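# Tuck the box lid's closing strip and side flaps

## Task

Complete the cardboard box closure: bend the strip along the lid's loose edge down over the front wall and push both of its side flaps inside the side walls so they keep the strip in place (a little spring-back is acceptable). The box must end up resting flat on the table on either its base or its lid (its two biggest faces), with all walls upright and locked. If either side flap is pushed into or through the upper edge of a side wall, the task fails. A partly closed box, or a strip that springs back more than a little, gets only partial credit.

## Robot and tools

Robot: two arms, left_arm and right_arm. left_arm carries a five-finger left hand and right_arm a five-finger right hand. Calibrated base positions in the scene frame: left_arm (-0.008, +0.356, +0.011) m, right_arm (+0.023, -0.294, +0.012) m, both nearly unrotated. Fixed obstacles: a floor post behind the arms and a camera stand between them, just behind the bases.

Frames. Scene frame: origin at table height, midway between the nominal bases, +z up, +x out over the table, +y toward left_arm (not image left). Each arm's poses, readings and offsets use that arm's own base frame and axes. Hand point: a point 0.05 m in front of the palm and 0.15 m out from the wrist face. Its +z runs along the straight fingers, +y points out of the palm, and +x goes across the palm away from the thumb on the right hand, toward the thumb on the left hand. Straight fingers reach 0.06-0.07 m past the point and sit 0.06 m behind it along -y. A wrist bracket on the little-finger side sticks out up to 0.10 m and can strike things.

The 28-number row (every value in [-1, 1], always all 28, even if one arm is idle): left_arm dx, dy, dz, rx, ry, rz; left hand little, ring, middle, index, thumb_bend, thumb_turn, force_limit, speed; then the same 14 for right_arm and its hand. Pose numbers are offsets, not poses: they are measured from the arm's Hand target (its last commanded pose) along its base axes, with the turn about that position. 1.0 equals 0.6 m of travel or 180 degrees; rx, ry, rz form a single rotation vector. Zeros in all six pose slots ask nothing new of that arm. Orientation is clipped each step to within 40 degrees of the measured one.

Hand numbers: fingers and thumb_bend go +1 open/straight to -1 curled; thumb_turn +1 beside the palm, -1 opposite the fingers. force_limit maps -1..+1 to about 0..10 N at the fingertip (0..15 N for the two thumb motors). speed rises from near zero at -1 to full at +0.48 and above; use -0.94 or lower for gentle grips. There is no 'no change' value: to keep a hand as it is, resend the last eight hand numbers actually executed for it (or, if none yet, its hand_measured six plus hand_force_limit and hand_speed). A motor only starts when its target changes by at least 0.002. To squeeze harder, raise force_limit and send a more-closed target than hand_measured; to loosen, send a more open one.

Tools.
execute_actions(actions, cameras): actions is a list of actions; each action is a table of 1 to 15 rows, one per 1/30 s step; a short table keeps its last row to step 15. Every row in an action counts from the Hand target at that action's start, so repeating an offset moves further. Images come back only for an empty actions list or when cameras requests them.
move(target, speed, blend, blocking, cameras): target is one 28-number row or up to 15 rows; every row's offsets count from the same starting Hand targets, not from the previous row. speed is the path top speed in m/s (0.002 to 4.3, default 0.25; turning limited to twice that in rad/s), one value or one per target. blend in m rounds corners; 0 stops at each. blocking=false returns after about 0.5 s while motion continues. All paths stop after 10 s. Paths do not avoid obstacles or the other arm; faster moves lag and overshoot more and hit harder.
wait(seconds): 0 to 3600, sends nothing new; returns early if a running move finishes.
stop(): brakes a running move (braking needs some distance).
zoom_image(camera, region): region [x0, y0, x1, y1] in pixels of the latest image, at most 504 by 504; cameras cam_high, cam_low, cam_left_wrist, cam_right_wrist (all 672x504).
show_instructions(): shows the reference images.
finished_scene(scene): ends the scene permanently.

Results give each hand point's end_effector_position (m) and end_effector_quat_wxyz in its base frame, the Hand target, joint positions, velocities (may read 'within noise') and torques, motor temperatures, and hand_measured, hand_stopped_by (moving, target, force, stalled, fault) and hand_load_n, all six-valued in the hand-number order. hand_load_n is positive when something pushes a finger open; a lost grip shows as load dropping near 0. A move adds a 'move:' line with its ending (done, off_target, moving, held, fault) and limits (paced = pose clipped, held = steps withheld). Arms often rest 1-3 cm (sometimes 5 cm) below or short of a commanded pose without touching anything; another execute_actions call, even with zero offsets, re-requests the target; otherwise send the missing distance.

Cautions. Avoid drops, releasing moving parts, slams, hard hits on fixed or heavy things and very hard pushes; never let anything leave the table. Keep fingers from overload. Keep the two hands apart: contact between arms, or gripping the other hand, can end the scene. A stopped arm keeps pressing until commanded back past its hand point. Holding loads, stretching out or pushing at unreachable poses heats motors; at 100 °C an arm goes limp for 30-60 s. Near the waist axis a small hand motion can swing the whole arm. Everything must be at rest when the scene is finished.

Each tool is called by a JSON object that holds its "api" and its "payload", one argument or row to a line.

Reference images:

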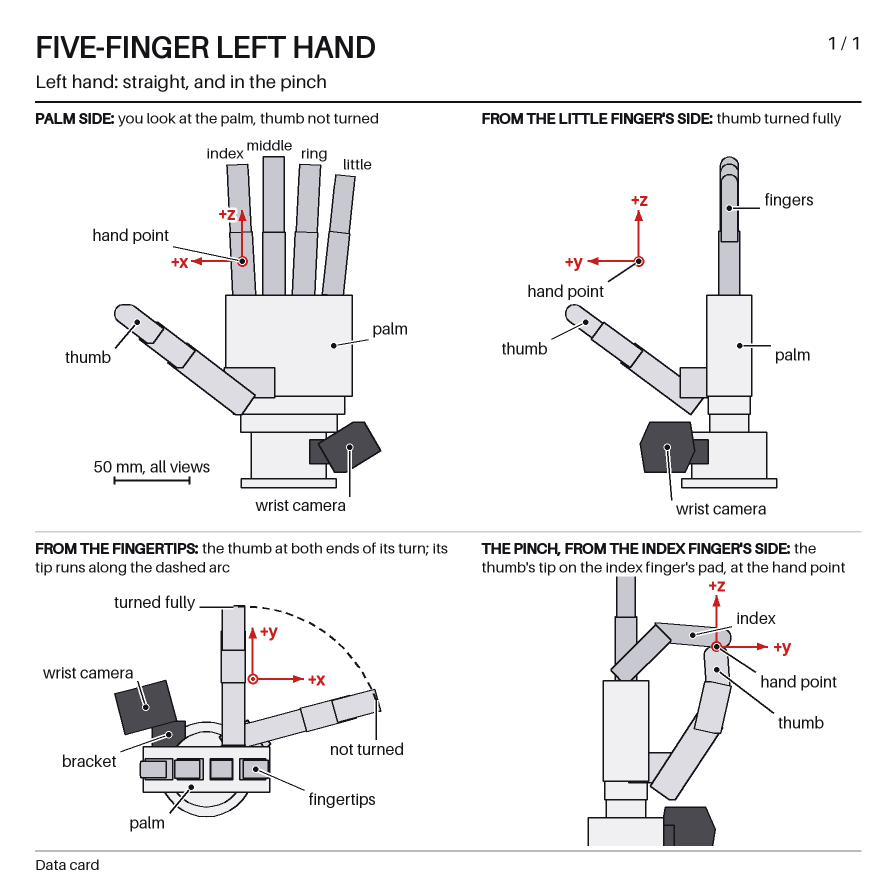

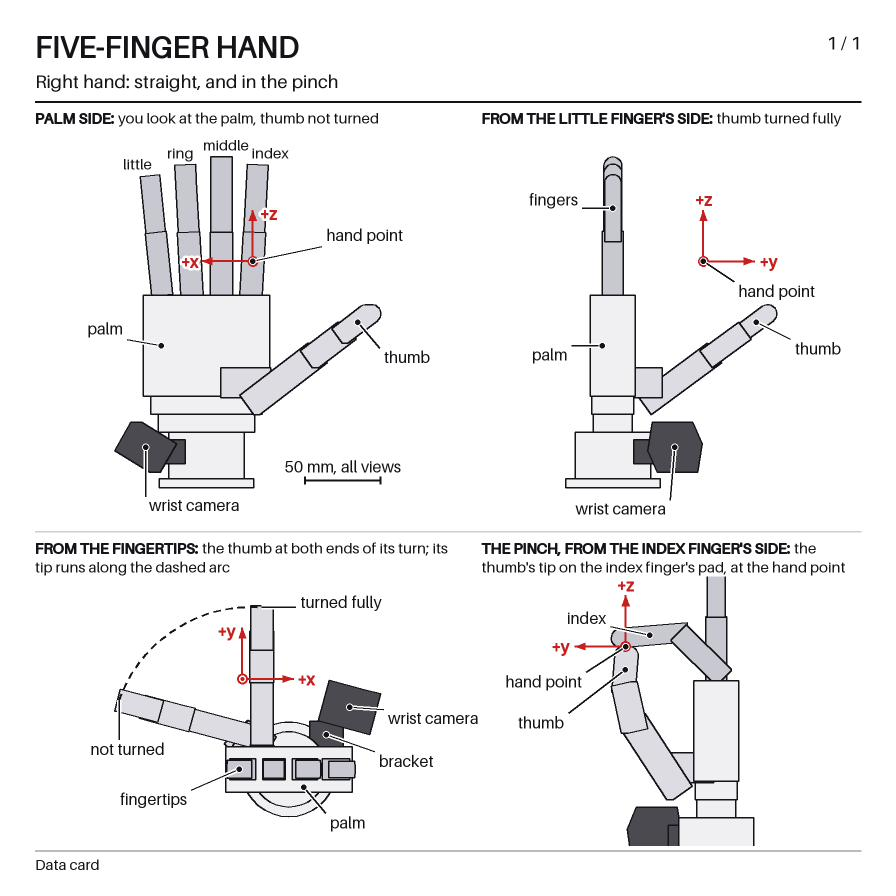

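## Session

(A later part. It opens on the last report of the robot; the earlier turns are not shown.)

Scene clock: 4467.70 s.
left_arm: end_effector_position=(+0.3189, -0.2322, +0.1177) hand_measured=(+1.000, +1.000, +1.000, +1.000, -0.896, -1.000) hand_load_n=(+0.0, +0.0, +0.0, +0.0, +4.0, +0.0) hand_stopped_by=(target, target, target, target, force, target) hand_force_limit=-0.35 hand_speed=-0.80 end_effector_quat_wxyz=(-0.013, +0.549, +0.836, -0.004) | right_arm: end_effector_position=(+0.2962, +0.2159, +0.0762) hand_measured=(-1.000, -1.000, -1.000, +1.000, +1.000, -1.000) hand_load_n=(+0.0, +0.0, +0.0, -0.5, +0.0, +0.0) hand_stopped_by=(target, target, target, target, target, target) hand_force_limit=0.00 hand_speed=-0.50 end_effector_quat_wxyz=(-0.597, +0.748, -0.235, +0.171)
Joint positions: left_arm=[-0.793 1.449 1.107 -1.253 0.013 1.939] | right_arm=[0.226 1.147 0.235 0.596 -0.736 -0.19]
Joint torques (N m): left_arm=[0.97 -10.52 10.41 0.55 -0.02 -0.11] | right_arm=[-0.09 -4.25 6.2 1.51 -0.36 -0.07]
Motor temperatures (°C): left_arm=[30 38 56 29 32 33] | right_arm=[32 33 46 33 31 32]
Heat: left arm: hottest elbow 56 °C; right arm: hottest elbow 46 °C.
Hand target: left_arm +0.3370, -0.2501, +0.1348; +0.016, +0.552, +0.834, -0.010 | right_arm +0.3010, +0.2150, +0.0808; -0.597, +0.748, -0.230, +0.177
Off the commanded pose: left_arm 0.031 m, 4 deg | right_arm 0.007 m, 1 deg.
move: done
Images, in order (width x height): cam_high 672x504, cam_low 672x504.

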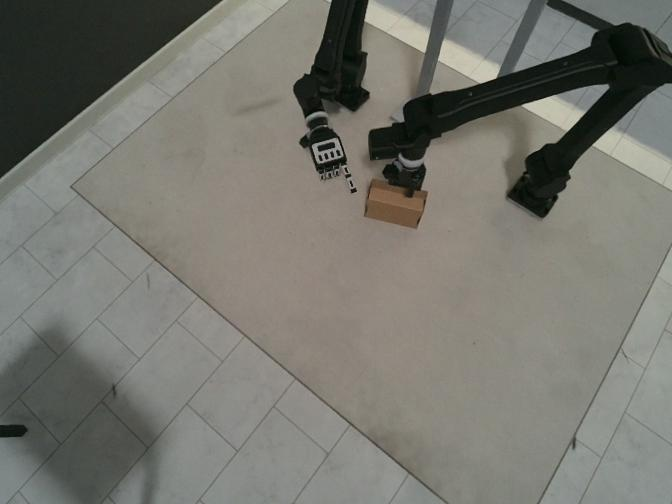

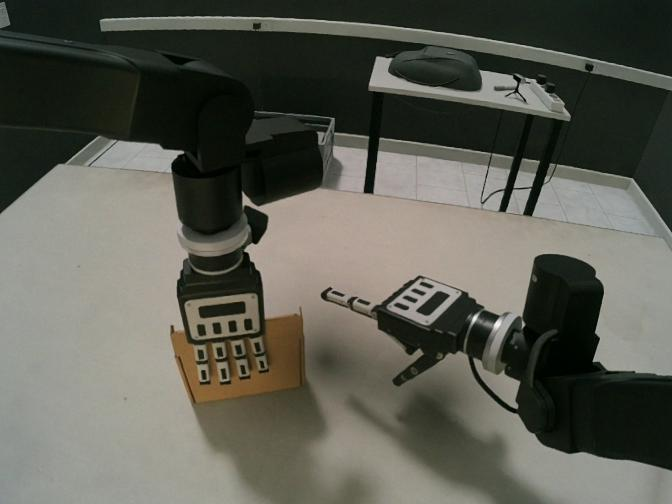

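{"api": "move", "payload": {
  "target": [
    [0,0,0, 0,0,0, 1,1,1,1,0.6,-1,-0.35,-0.4, 0,0,0,0,0,0, -1,-1,-1,1,1,-1,0,-0.5],
    [-0.0275,0.026,-0.0972, 0,0,0, 1,1,1,1,0.6,-1,-0.35,-0.4, 0,0,0,0,0,0, -1,-1,-1,1,1,-1,0,-0.5]
  ],
  "speed": 0.05,
  "cameras": ["cam_low","cam_high","cam_right_wrist"]
}}

{"api": "zoom_image", "payload": {
  "camera": "cam_low",
  "region": [180, 260, 380, 420]
}}

{"api": "zoom_image", "payload": {
  "camera": "cam_high",
  "region": [340, 155, 430, 245]
}}

{"api": "zoom_image", "payload": {
  "camera": "cam_right_wrist",
  "region": [250, 0, 600, 400]
}}

Scene clock: 4505.70 s.
left_arm: end_effector_position=(+0.3291, -0.2425, +0.1118) hand_measured=(+1.000, +1.000, +1.000, +1.000, +0.600, -1.000) hand_load_n=(+0.0, +0.0, +0.0, +0.0, +0.0, +0.0) hand_stopped_by=(target, target, target, target, target, target) hand_force_limit=-0.35 hand_speed=-0.40 end_effector_quat_wxyz=(+0.048, +0.548, +0.835, -0.017) | right_arm: end_effector_position=(+0.2961, +0.2159, +0.0761) hand_measured=(-1.000, -1.000, -1.000, +1.000, +1.000, -1.000) hand_load_n=(+0.0, +0.0, +0.0, +0.0, +0.0, +0.0) hand_stopped_by=(target, target, target, target, target, target) hand_force_limit=0.00 hand_speed=-0.50 end_effector_quat_wxyz=(-0.596, +0.748, -0.235, +0.171)
Joint positions: left_arm=[-0.793 1.405 1.044 -1.108 0.013 1.939] | right_arm=[0.226 1.147 0.235 0.596 -0.736 -0.191]
Joint torques (N m): left_arm=[0.79 -6.53 3.7 1.26 -0.01 -0.13] | right_arm=[-0.09 -4.19 6.22 1.51 -0.36 -0.07]
Motor temperatures (°C): left_arm=[30 37 56 29 32 33] | right_arm=[32 34 45 33 31 32]
Heat: left arm: hottest elbow 56 °C; right arm: hottest elbow 45 °C.
Hand target: left_arm +0.3205, -0.2345, +0.0765; +0.016, +0.552, +0.834, -0.010 | right_arm +0.3009, +0.2150, +0.0807; -0.597, +0.748, -0.230, +0.177
Off the commanded pose: left_arm 0.037 m, 4 deg | right_arm 0.007 m, 1 deg.
move: off_target (left_arm)
Images, in order (width x height): cam_high 672x504, cam_low 672x504, cam_right_wrist 672x504.

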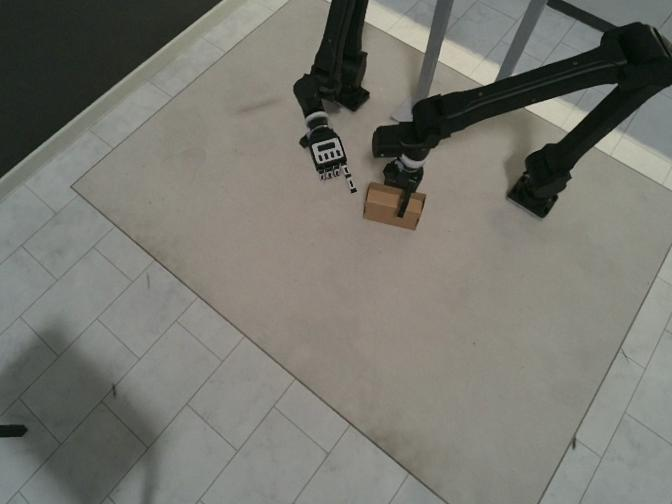

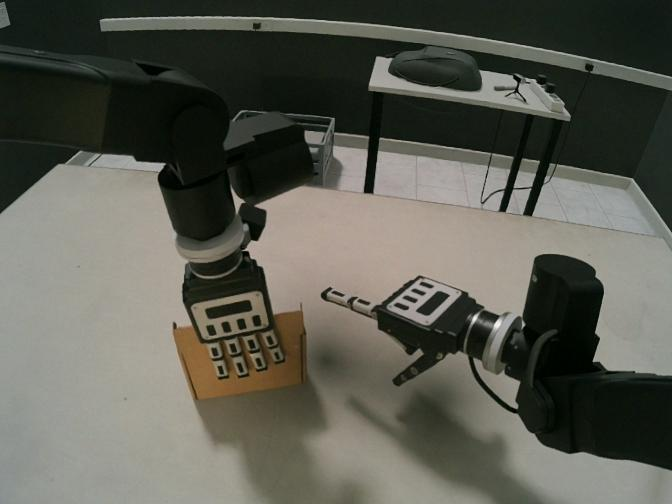

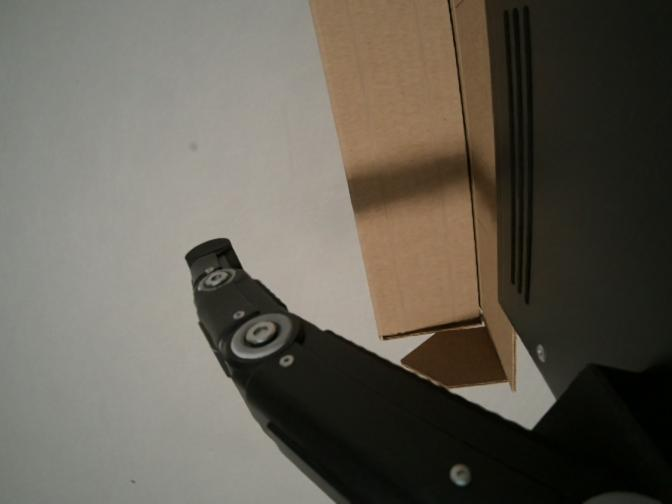

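Scaled by 2.520 from the camera's image (finer frame: 960x720).

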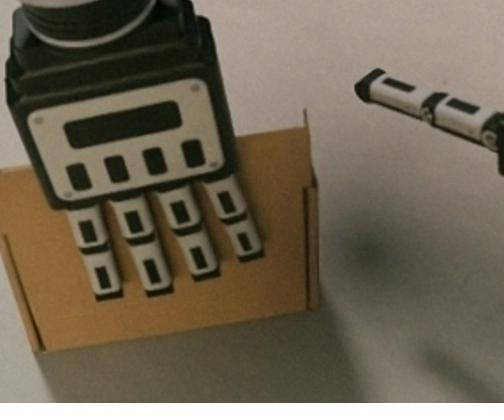

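Scaled by 5.600 from the camera's image (finer frame: 960x720).

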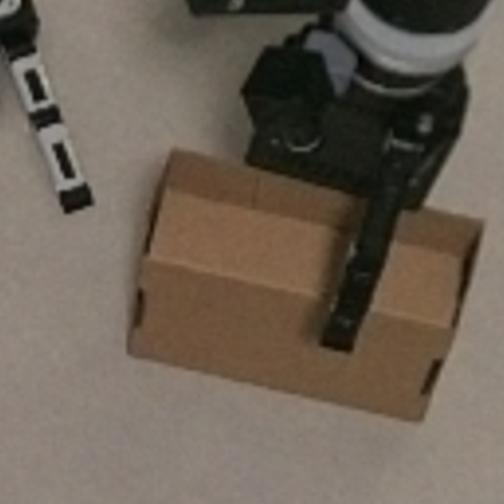

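Scaled by 1.260 from the camera's image (finer frame: 960x720).

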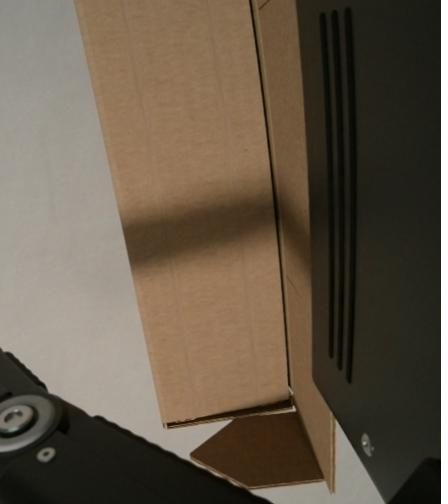

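{"api": "move", "payload": {
  "target": [0.0,-0.0,0.08, 0,0,0, 1,1,1,1,0.8,-1,-0.35,-0.4, 0,0,0,0,0,0, -1,-1,-1,1,1,-1,0,-0.5],
  "speed": 0.06,
  "cameras": ["cam_low","cam_high","cam_right_wrist"]
}}

{"api": "zoom_image", "payload": {
  "camera": "cam_low",
  "region": [180, 260, 380, 420]
}}

{"api": "zoom_image", "payload": {
  "camera": "cam_high",
  "region": [340, 155, 430, 245]
}}

{"api": "zoom_image", "payload": {
  "camera": "cam_right_wrist",
  "region": [250, 0, 600, 400]
}}

Scene clock: 4514.97 s.
left_arm: end_effector_position=(+0.3119, -0.2254, +0.1120) hand_measured=(+1.000, +1.000, +1.000, +1.000, +0.800, -1.000) hand_load_n=(+0.0, +0.0, -0.5, +0.0, +0.0, +0.0) hand_stopped_by=(target, target, target, target, target, target) hand_force_limit=-0.35 hand_speed=-0.40 end_effector_quat_wxyz=(+0.004, +0.549, +0.836, -0.008) | right_arm: end_effector_position=(+0.2961, +0.2159, +0.0761) hand_measured=(-1.000, -1.000, -1.000, +1.000, +1.000, -1.000) hand_load_n=(+0.0, +0.0, +0.0, +0.0, +0.0, +0.0) hand_stopped_by=(target, target, target, target, target, target) hand_force_limit=0.00 hand_speed=-0.50 end_effector_quat_wxyz=(-0.596, +0.748, -0.235, +0.171)
Joint positions: left_arm=[-0.793 1.404 1.045 -1.201 0.014 1.939] | right_arm=[0.226 1.147 0.235 0.596 -0.736 -0.191]
Joint torques (N m): left_arm=[0.79 -9.99 9.18 -0.1 -0.07 -0.13] | right_arm=[-0.09 -4.25 6.22 1.51 -0.36 -0.07]
Heat: left arm: hottest elbow 53 °C; right arm: hottest elbow 45 °C.
Hand target: left_arm +0.3204, -0.2344, +0.1244; +0.016, +0.552, +0.834, -0.010 | right_arm +0.3009, +0.2150, +0.0807; -0.597, +0.748, -0.230, +0.177
Off the commanded pose: left_arm 0.018 m, 2 deg | right_arm 0.007 m, 1 deg.
move: off_target (left_arm)
Images, in order (width x height): cam_high 672x504, cam_low 672x504, cam_right_wrist 672x504.

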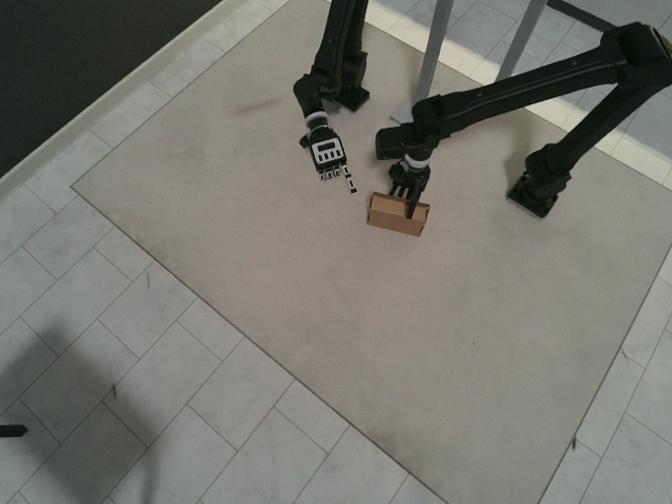

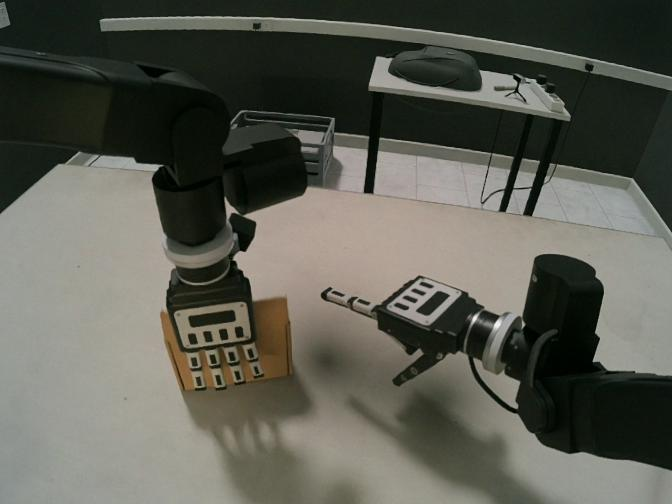

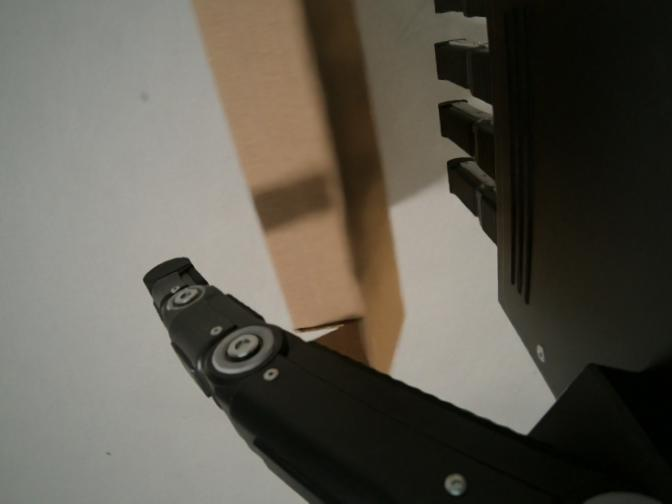

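Scaled by 2.520 from the camera's image (finer frame: 960x720).

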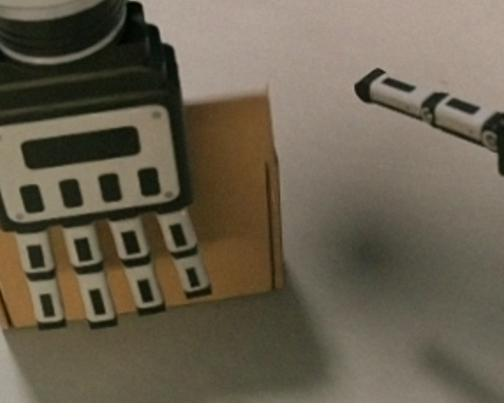

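Scaled by 5.600 from the camera's image (finer frame: 960x720).

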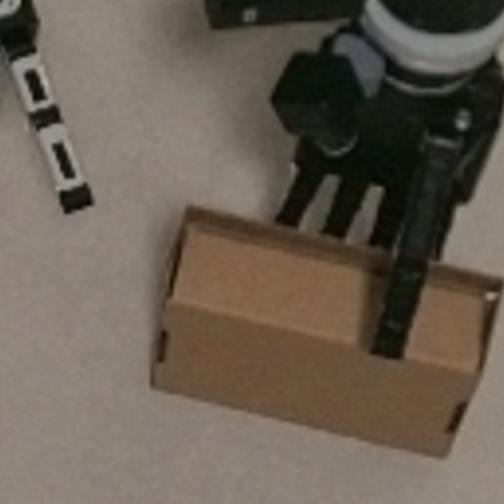

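Scaled by 1.260 from the camera's image (finer frame: 960x720).

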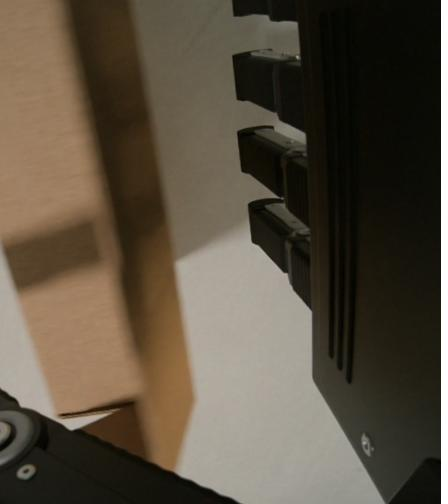

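{"api": "wait", "payload": {
  "seconds": 0.5,
  "cameras": ["cam_low","cam_high","cam_right_wrist"]
}}

{"api": "zoom_image", "payload": {
  "camera": "cam_high",
  "region": [340, 165, 440, 255]
}}

{"api": "zoom_image", "payload": {
  "camera": "cam_low",
  "region": [160, 260, 360, 420]
}}

Scene clock: 4521.60 s.
left_arm: end_effector_position=(+0.3119, -0.2254, +0.1120) hand_measured=(+1.000, +1.000, +1.000, +1.000, +0.800, -1.000) hand_load_n=(+0.0, +0.0, +0.0, +0.0, -0.5, +0.0) hand_stopped_by=(target, target, target, target, target, target) hand_force_limit=-0.35 hand_speed=-0.40 end_effector_quat_wxyz=(+0.004, +0.549, +0.836, -0.008) | right_arm: end_effector_position=(+0.2961, +0.2159, +0.0761) hand_measured=(-1.000, -1.000, -1.000, +1.000, +1.000, -1.000) hand_load_n=(+0.0, +0.0, +0.0, +0.0, +0.0, +0.0) hand_stopped_by=(target, target, target, target, target, target) hand_force_limit=0.00 hand_speed=-0.50 end_effector_quat_wxyz=(-0.596, +0.748, -0.235, +0.171)
Joint positions: left_arm=[-0.793 1.404 1.045 -1.201 0.014 1.939] | right_arm=[0.226 1.147 0.235 0.596 -0.736 -0.191]
Joint torques (N m): left_arm=[0.79 -10.05 9.18 -0.1 -0.07 -0.12] | right_arm=[-0.09 -4.19 6.22 1.5 -0.36 -0.06]
Heat: left arm: hottest elbow 53 °C; right arm: hottest elbow 45 °C.
Hand target: left_arm +0.3204, -0.2344, +0.1244; +0.016, +0.552, +0.834, -0.010 | right_arm +0.3009, +0.2150, +0.0807; -0.597, +0.748, -0.230, +0.177
Off the commanded pose: left_arm 0.018 m, 2 deg | right_arm 0.007 m, 1 deg.
wait: 0.50 s; at rest from the start
Images, in order (width x height): cam_high 672x504, cam_low 672x504, cam_right_wrist 672x504.

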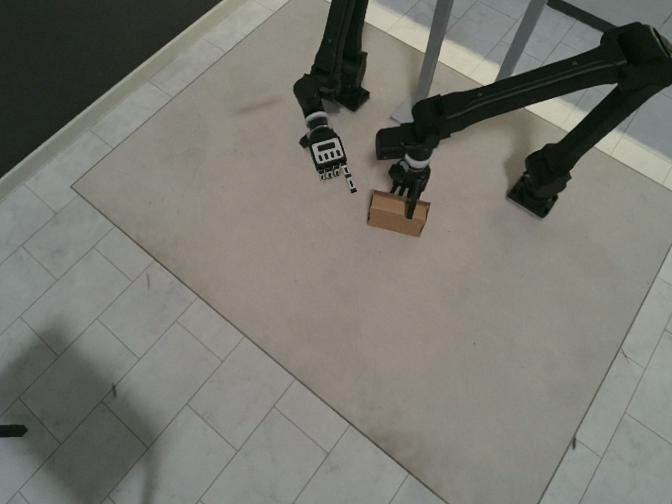

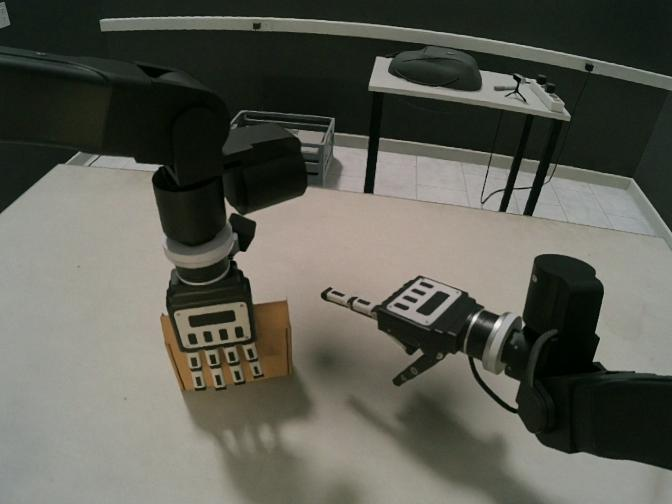

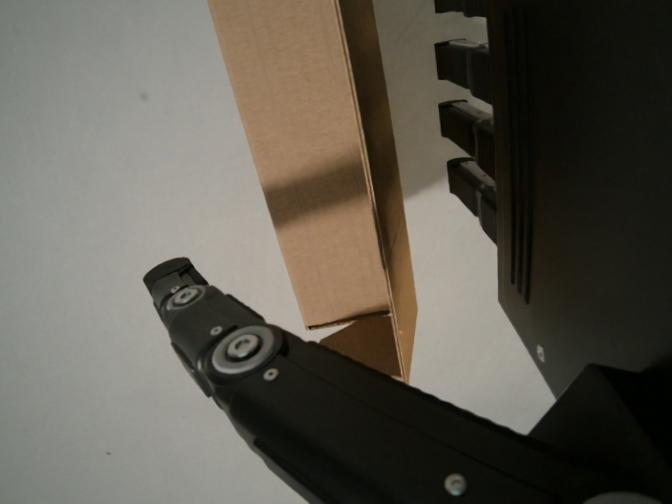

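Scaled by 5.040 from the camera's image (finer frame: 960x720).

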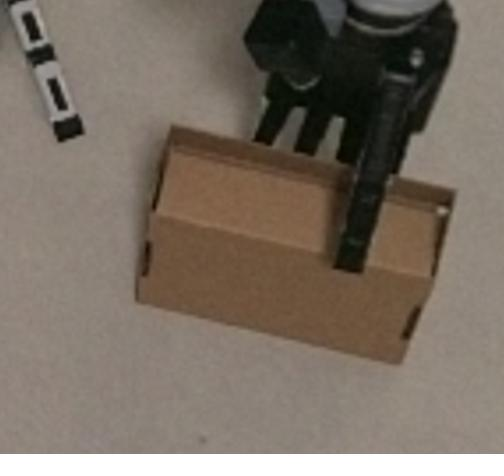

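Scaled by 2.520 from the camera's image (finer frame: 960x720).

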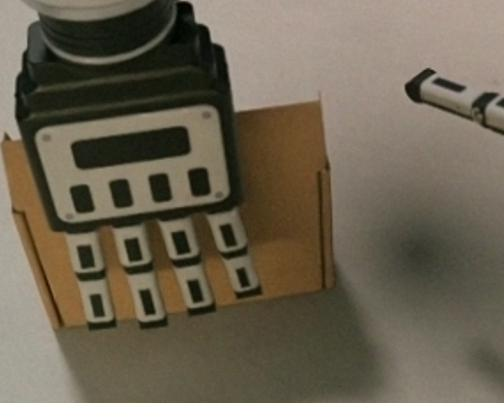

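{"api": "move", "payload": {
  "target": [-0.0165,0.0098,-0.0773, 0,0,0, 1,1,1,1,0.8,-1,-0.35,-0.4, 0,0,0,0,0,0, -1,-1,-1,1,1,-1,0,-0.5],
  "speed": 0.05,
  "cameras": ["cam_low","cam_high","cam_right_wrist"]
}}

{"api": "zoom_image", "payload": {
  "camera": "cam_high",
  "region": [340, 165, 440, 255]
}}

{"api": "zoom_image", "payload": {
  "camera": "cam_low",
  "region": [160, 260, 360, 420]
}}

Scene clock: 4531.90 s.
left_arm: end_effector_position=(+0.3119, -0.2254, +0.0820) hand_measured=(+1.000, +1.000, +1.000, +1.000, +0.800, -1.000) hand_load_n=(+0.0, +0.0, +0.0, +0.0, +0.0, +0.0) hand_stopped_by=(target, target, target, target, target, target) hand_force_limit=-0.35 hand_speed=-0.40 end_effector_quat_wxyz=(+0.016, +0.549, +0.836, -0.010) | right_arm: end_effector_position=(+0.2961, +0.2159, +0.0761) hand_measured=(-1.000, -1.000, -1.000, +1.000, +1.000, -1.000) hand_load_n=(+0.0, +0.0, +0.0, +0.0, +0.0, +0.0) hand_stopped_by=(target, target, target, target, target, target) hand_force_limit=0.00 hand_speed=-0.50 end_effector_quat_wxyz=(-0.596, +0.748, -0.235, +0.171)
Joint positions: left_arm=[-0.793 1.42 0.976 -1.092 0.014 1.939] | right_arm=[0.226 1.147 0.235 0.596 -0.736 -0.191]
Joint torques (N m): left_arm=[0.15 -9.52 6.17 0.68 -0.08 -0.21] | right_arm=[-0.09 -4.25 6.22 1.5 -0.36 -0.07]
Heat: left arm: hottest elbow 52 °C; right arm: hottest elbow 45 °C.
Hand target: left_arm +0.3106, -0.2286, +0.0781; +0.016, +0.552, +0.834, -0.010 | right_arm +0.3009, +0.2150, +0.0807; -0.597, +0.748, -0.230, +0.177
Off the commanded pose: left_arm 0.005 m, 0 deg | right_arm 0.007 m, 1 deg.
move: done
Images, in order (width x height): cam_high 672x504, cam_low 672x504, cam_right_wrist 672x504.

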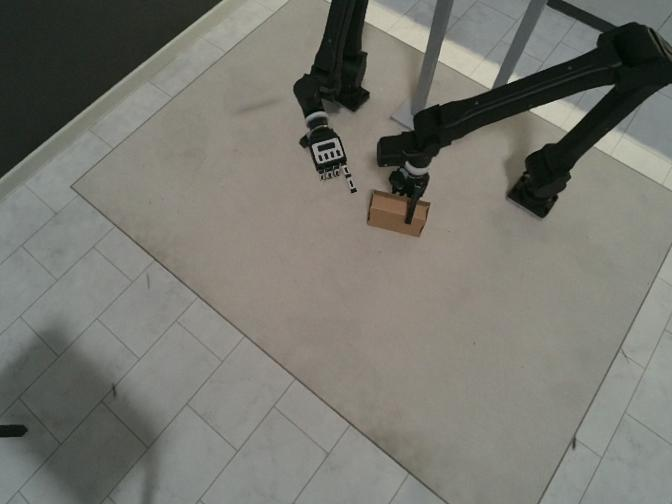

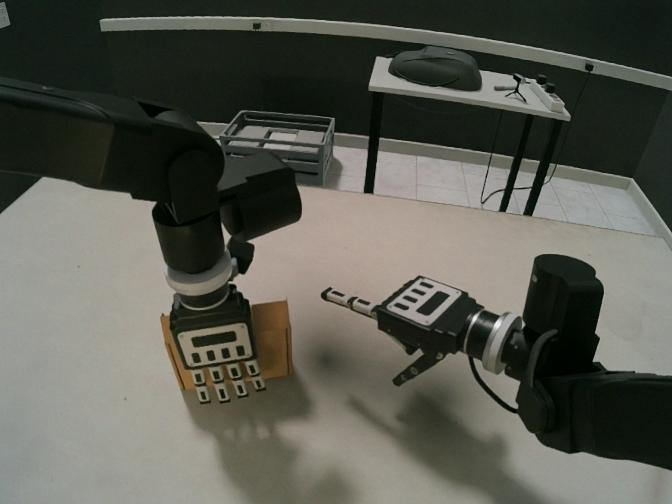

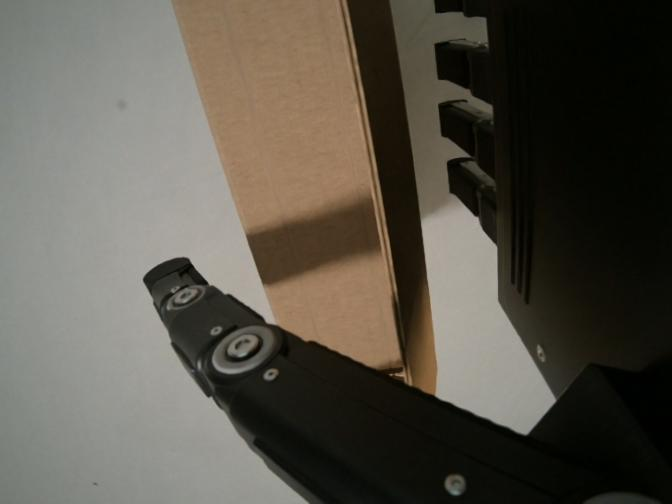

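Scaled by 5.040 from the camera's image (finer frame: 960x720).

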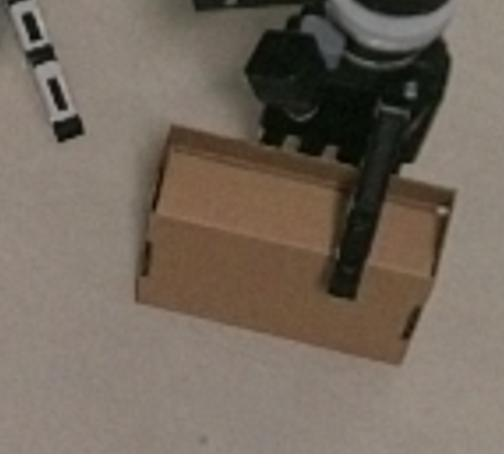

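Scaled by 2.520 from the camera's image (finer frame: 960x720).

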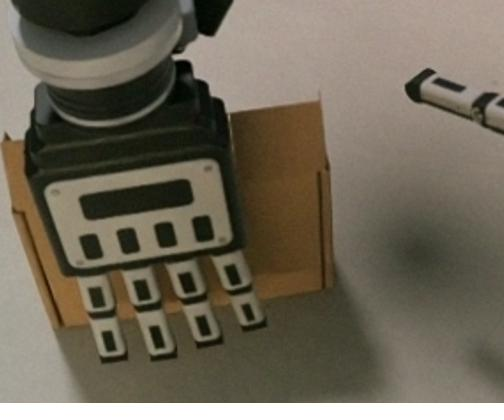

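{"api": "move", "payload": {
  "target": [0.0355,0.0273,0, 0,0,0, 1,1,1,1,0.5,-1,-0.35,-0.4, 0,0,0,0,0,0, -1,-1,-1,1,1,-1,0,-0.5],
  "speed": 0.04,
  "cameras": ["cam_low","cam_high","cam_right_wrist"]
}}

{"api": "zoom_image", "payload": {
  "camera": "cam_high",
  "region": [340, 165, 440, 255]
}}

{"api": "zoom_image", "payload": {
  "camera": "cam_low",
  "region": [160, 260, 360, 420]
}}

Scene clock: 4541.40 s.
left_arm: end_effector_position=(+0.3257, -0.2109, +0.0791) hand_measured=(+1.000, +1.000, +1.000, +1.000, +0.500, -1.000) hand_load_n=(+0.0, +0.0, +0.0, +0.0, +0.0, +0.0) hand_stopped_by=(target, target, target, target, target, target) hand_force_limit=-0.35 hand_speed=-0.40 end_effector_quat_wxyz=(+0.012, +0.549, +0.836, -0.009) | right_arm: end_effector_position=(+0.2961, +0.2159, +0.0761) hand_measured=(-1.000, -1.000, -1.000, +1.000, +1.000, -1.000) hand_load_n=(+0.0, +0.0, +0.0, +0.0, +0.0, +0.0) hand_stopped_by=(target, target, target, target, target, target) hand_force_limit=0.00 hand_speed=-0.50 end_effector_quat_wxyz=(-0.596, +0.748, -0.235, +0.171)
Joint positions: left_arm=[-0.741 1.429 0.976 -1.092 0.014 1.992] | right_arm=[0.226 1.147 0.235 0.596 -0.736 -0.191]
Joint torques (N m): left_arm=[1.67 -9.47 6.87 0.62 0.03 -0.05] | right_arm=[-0.09 -4.25 6.22 1.48 -0.36 -0.07]
Motor temperatures (°C): left_arm=[30 38 51 29 32 33] | right_arm=[32 34 45 33 31 32]
Heat: left arm: hottest elbow 51 °C; right arm: hottest elbow 45 °C.
Hand target: left_arm +0.3319, -0.2122, +0.0780; +0.016, +0.552, +0.834, -0.010 | right_arm +0.3009, +0.2150, +0.0807; -0.597, +0.748, -0.230, +0.177
Off the commanded pose: left_arm 0.006 m, 1 deg | right_arm 0.007 m, 1 deg.
move: done
Images, in order (width x height): cam_high 672x504, cam_low 672x504, cam_right_wrist 672x504.

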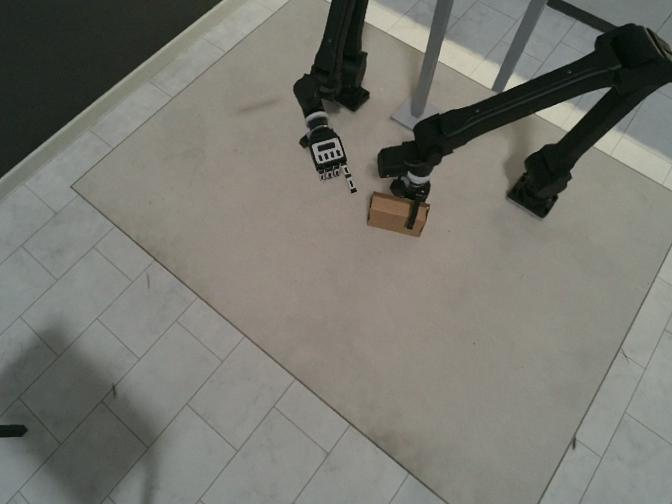

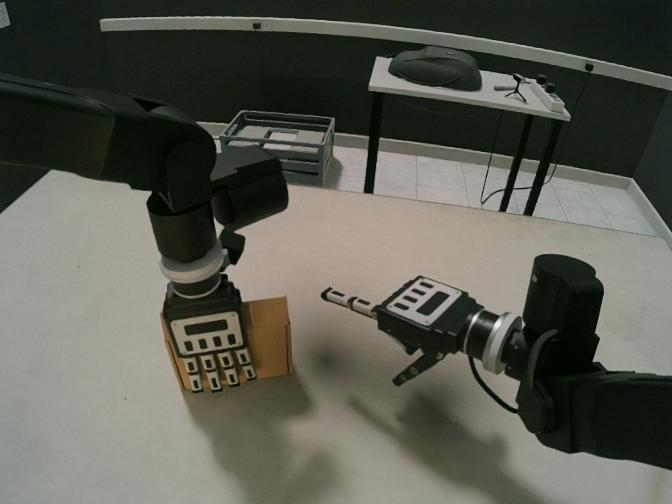

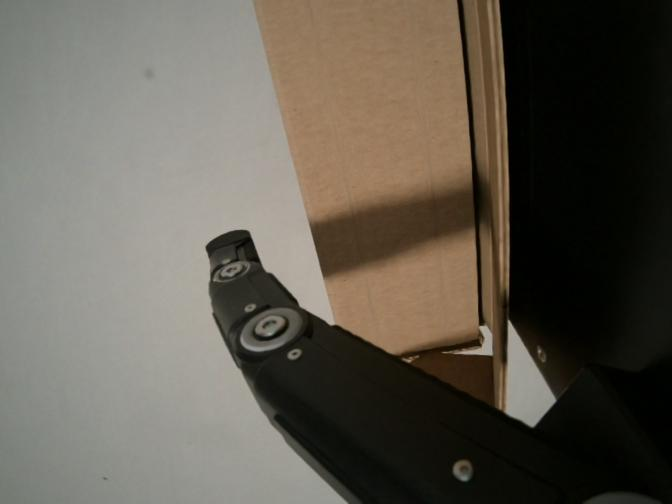

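Scaled by 5.040 from the camera's image (finer frame: 960x720).

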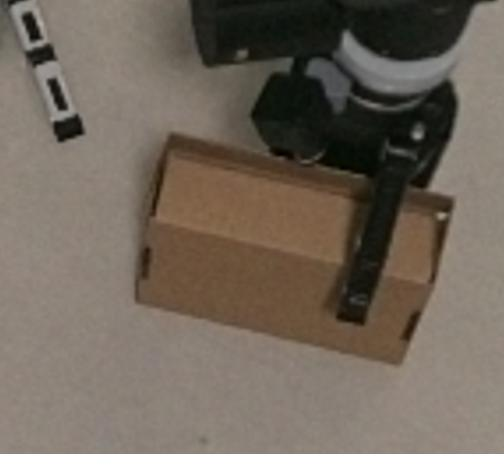

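Scaled by 2.520 from the camera's image (finer frame: 960x720).

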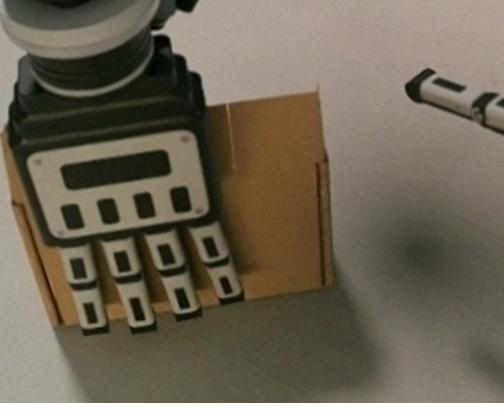

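{"api": "move", "payload": {
  "target": [0,0,0, 0,0,0, 1,1,1,1,-0.35,-1,-0.35,-0.85, 0,0,0,0,0,0, -1,-1,-1,1,1,-1,0,-0.5],
  "speed": 0.03
}}

{"api": "wait", "payload": {
  "seconds": 2,
  "cameras": ["cam_low","cam_high","cam_right_wrist"]
}}

{"api": "zoom_image", "payload": {
  "camera": "cam_high",
  "region": [340, 165, 440, 255]
}}

{"api": "zoom_image", "payload": {
  "camera": "cam_low",
  "region": [160, 260, 360, 420]
}}

Scene clock: 4552.03 s.
left_arm: end_effector_position=(+0.3258, -0.2109, +0.0791) hand_measured=(+1.000, +1.000, +1.000, +1.000, +0.002, -1.000) hand_load_n=(+0.0, +0.0, +0.0, +0.0, +4.5, +1.0) hand_stopped_by=(target, target, target, target, force, target) hand_force_limit=-0.35 hand_speed=-0.85 end_effector_quat_wxyz=(+0.012, +0.550, +0.835, -0.009) | right_arm: end_effector_position=(+0.2961, +0.2159, +0.0761) hand_measured=(-1.000, -1.000, -1.000, +1.000, +1.000, -1.000) hand_load_n=(+0.0, +0.0, +0.0, +0.0, +0.0, +0.0) hand_stopped_by=(target, target, target, target, target, target) hand_force_limit=0.00 hand_speed=-0.50 end_effector_quat_wxyz=(-0.596, +0.748, -0.235, +0.171)
Joint positions: left_arm=[-0.741 1.429 0.976 -1.092 0.014 1.993] | right_arm=[0.226 1.147 0.235 0.596 -0.736 -0.191]
Joint torques (N m): left_arm=[1.67 -9.41 6.87 0.62 0.03 -0.04] | right_arm=[-0.09 -4.19 6.22 1.51 -0.36 -0.07]
Heat: left arm: hottest elbow 50 °C; right arm: hottest elbow 45 °C.
Hand target: left_arm +0.3319, -0.2122, +0.0780; +0.016, +0.552, +0.834, -0.010 | right_arm +0.3009, +0.2150, +0.0807; -0.597, +0.748, -0.230, +0.177
Off the commanded pose: left_arm 0.006 m, 1 deg | right_arm 0.007 m, 1 deg.
move: done

Scene clock: 4554.03 s.
left_arm: end_effector_position=(+0.3258, -0.2109, +0.0791) hand_measured=(+1.000, +1.000, +1.000, +1.000, +0.002, -1.000) hand_load_n=(+0.0, +0.0, +0.5, +0.0, +4.5, +0.5) hand_stopped_by=(target, target, target, target, force, target) hand_force_limit=-0.35 hand_speed=-0.85 end_effector_quat_wxyz=(+0.012, +0.550, +0.835, -0.009) | right_arm: end_effector_position=(+0.2961, +0.2159, +0.0761) hand_measured=(-1.000, -1.000, -1.000, +1.000, +1.000, -1.000) hand_load_n=(+0.0, +0.0, +0.0, +0.0, +0.0, +0.0) hand_stopped_by=(target, target, target, target, target, target) hand_force_limit=0.00 hand_speed=-0.50 end_effector_quat_wxyz=(-0.596, +0.748, -0.235, +0.171)
Joint positions: left_arm=[-0.741 1.429 0.976 -1.092 0.014 1.993] | right_arm=[0.226 1.147 0.235 0.596 -0.736 -0.191]
Joint torques (N m): left_arm=[1.67 -9.47 6.86 0.62 0.03 -0.04] | right_arm=[-0.09 -4.19 6.23 1.51 -0.36 -0.07]
Heat: left arm: hottest elbow 50 °C; right arm: hottest elbow 44 °C.
Hand target: left_arm +0.3319, -0.2122, +0.0780; +0.016, +0.552, +0.834, -0.010 | right_arm +0.3009, +0.2150, +0.0807; -0.597, +0.748, -0.230, +0.177
Off the commanded pose: left_arm 0.006 m, 1 deg | right_arm 0.007 m, 1 deg.
wait: 2.00 s; at rest by 0.17 s
Images, in order (width x height): cam_high 672x504, cam_low 672x504, cam_right_wrist 672x504.

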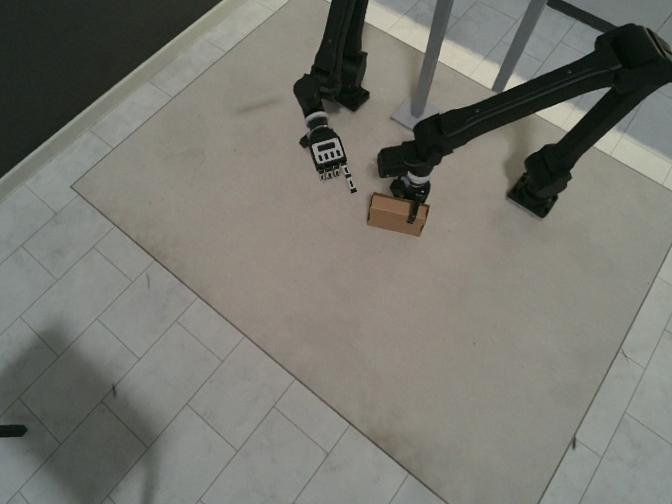

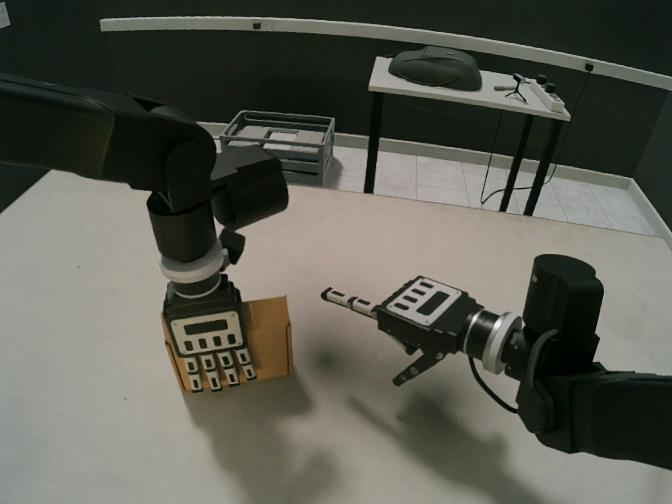

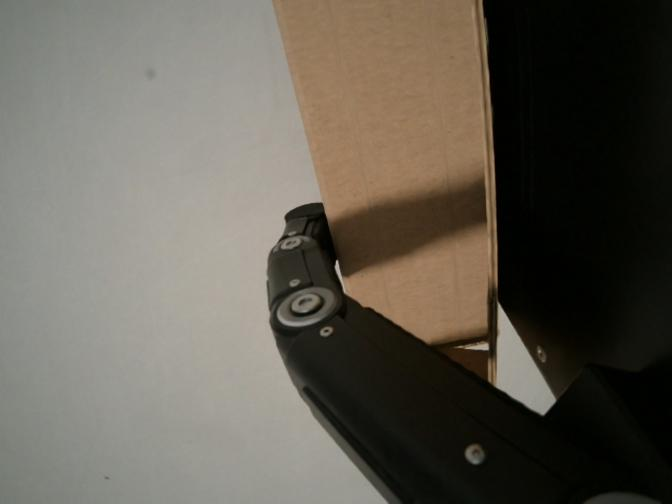

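Scaled by 5.040 from the camera's image (finer frame: 960x720).

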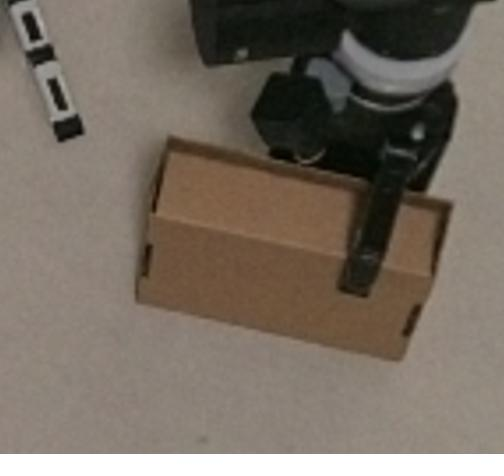

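Scaled by 2.520 from the camera's image (finer frame: 960x720).

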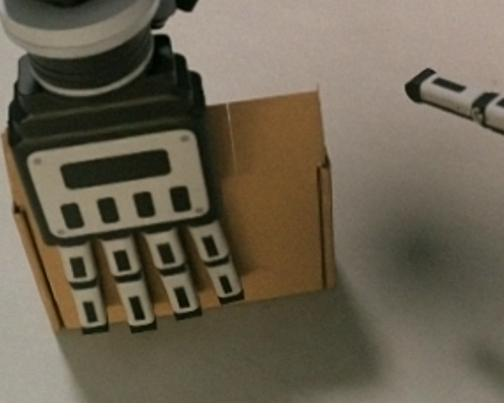

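{"api": "move", "payload": {
  "target": [
    [0,0,0, 0,0,0, 1,1,1,1,-0.35,-1,-0.35,-0.85, -0.0458,-0.02,0.0,0,0,-0.047, -1,-1,-1,1,1,-1,0,-0.5],
    [0,0,0, 0,0,0, 1,1,1,1,-0.35,-1,-0.35,-0.85, -0.1473,0.11,0.0038,0,0,-0.0944, -1,-1,-1,1,1,-1,0,-0.5]
  ],
  "speed": 0.08,
  "cameras": ["cam_low","cam_high","cam_right_wrist"]
}}

{"api": "zoom_image", "payload": {
  "camera": "cam_high",
  "region": [340, 165, 440, 255]
}}

{"api": "zoom_image", "payload": {
  "camera": "cam_low",
  "region": [160, 260, 360, 420]
}}

Scene clock: 4578.77 s.
left_arm: end_effector_position=(+0.3258, -0.2109, +0.0791) hand_measured=(+1.000, +1.000, +1.000, +1.000, +0.002, -1.000) hand_load_n=(+0.0, +0.0, +0.0, +0.0, +5.0, +0.5) hand_stopped_by=(target, target, target, target, force, target) hand_force_limit=-0.35 hand_speed=-0.85 end_effector_quat_wxyz=(+0.012, +0.550, +0.835, -0.009) | right_arm: end_effector_position=(+0.2102, +0.2762, +0.0773) hand_measured=(-1.000, -1.000, -1.000, +1.000, +1.000, -1.000) hand_load_n=(+0.0, +0.0, +0.0, +0.0, +0.0, +0.0) hand_stopped_by=(target, target, target, target, target, target) hand_force_limit=0.00 hand_speed=-0.50 end_effector_quat_wxyz=(-0.560, +0.711, -0.333, +0.266)
Joint positions: left_arm=[-0.741 1.429 0.976 -1.092 0.014 1.993] | right_arm=[0.983 0.823 0.091 0.489 0.286 0.065]
Joint torques (N m): left_arm=[1.67 -9.47 6.86 0.64 0.03 -0.04] | right_arm=[0.44 -0.38 7.56 2.13 0.11 0.16]
Heat: left arm: hottest elbow 49 °C; right arm: hottest elbow 44 °C.
Hand target: left_arm +0.3319, -0.2122, +0.0780; +0.016, +0.552, +0.834, -0.010 | right_arm +0.2126, +0.2810, +0.0831; -0.564, +0.706, -0.338, +0.263
Off the commanded pose: left_arm 0.006 m, 1 deg | right_arm 0.008 m, 1 deg.
move: done
Images, in order (width x height): cam_high 672x504, cam_low 672x504, cam_right_wrist 672x504.

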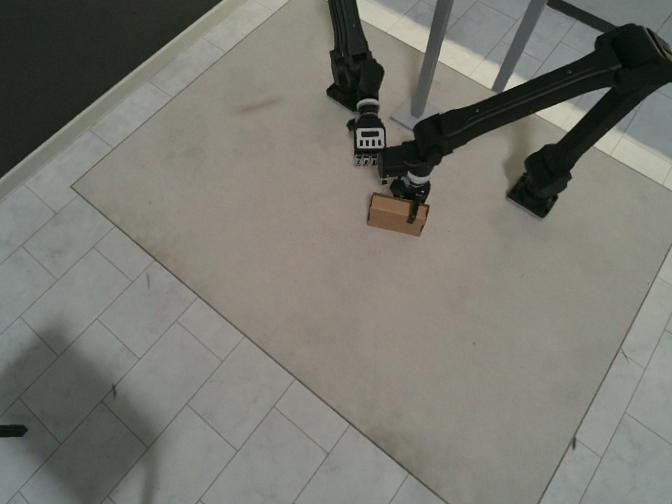

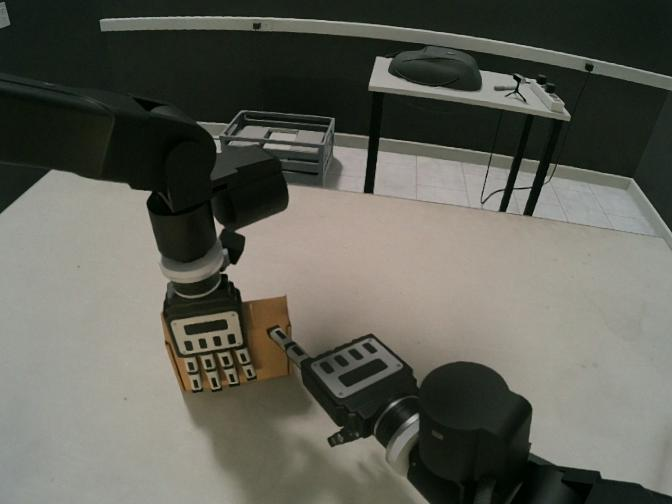

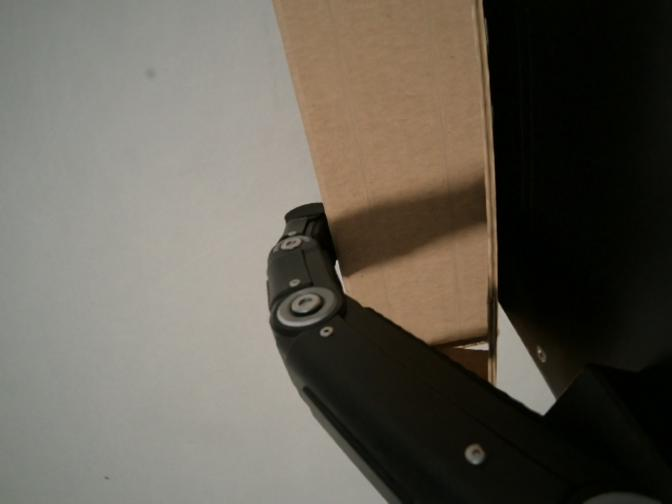

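Scaled by 5.040 from the camera's image (finer frame: 960x720).

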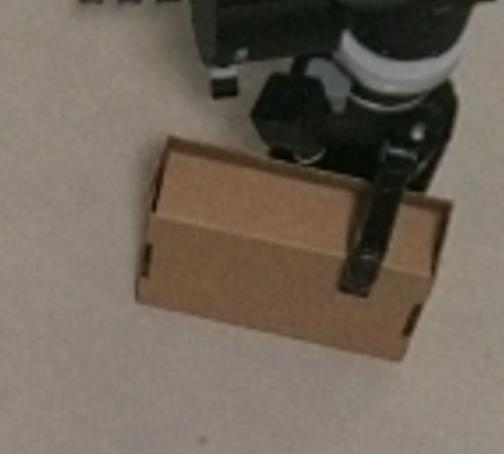

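Scaled by 2.520 from the camera's image (finer frame: 960x720).

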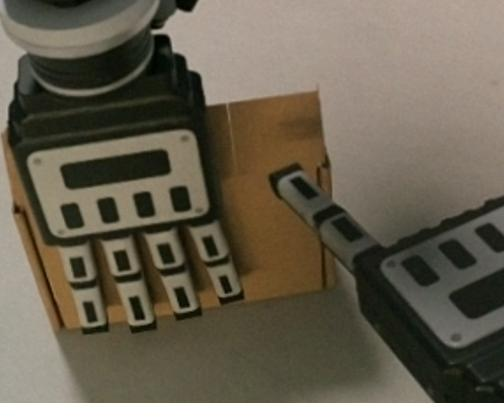

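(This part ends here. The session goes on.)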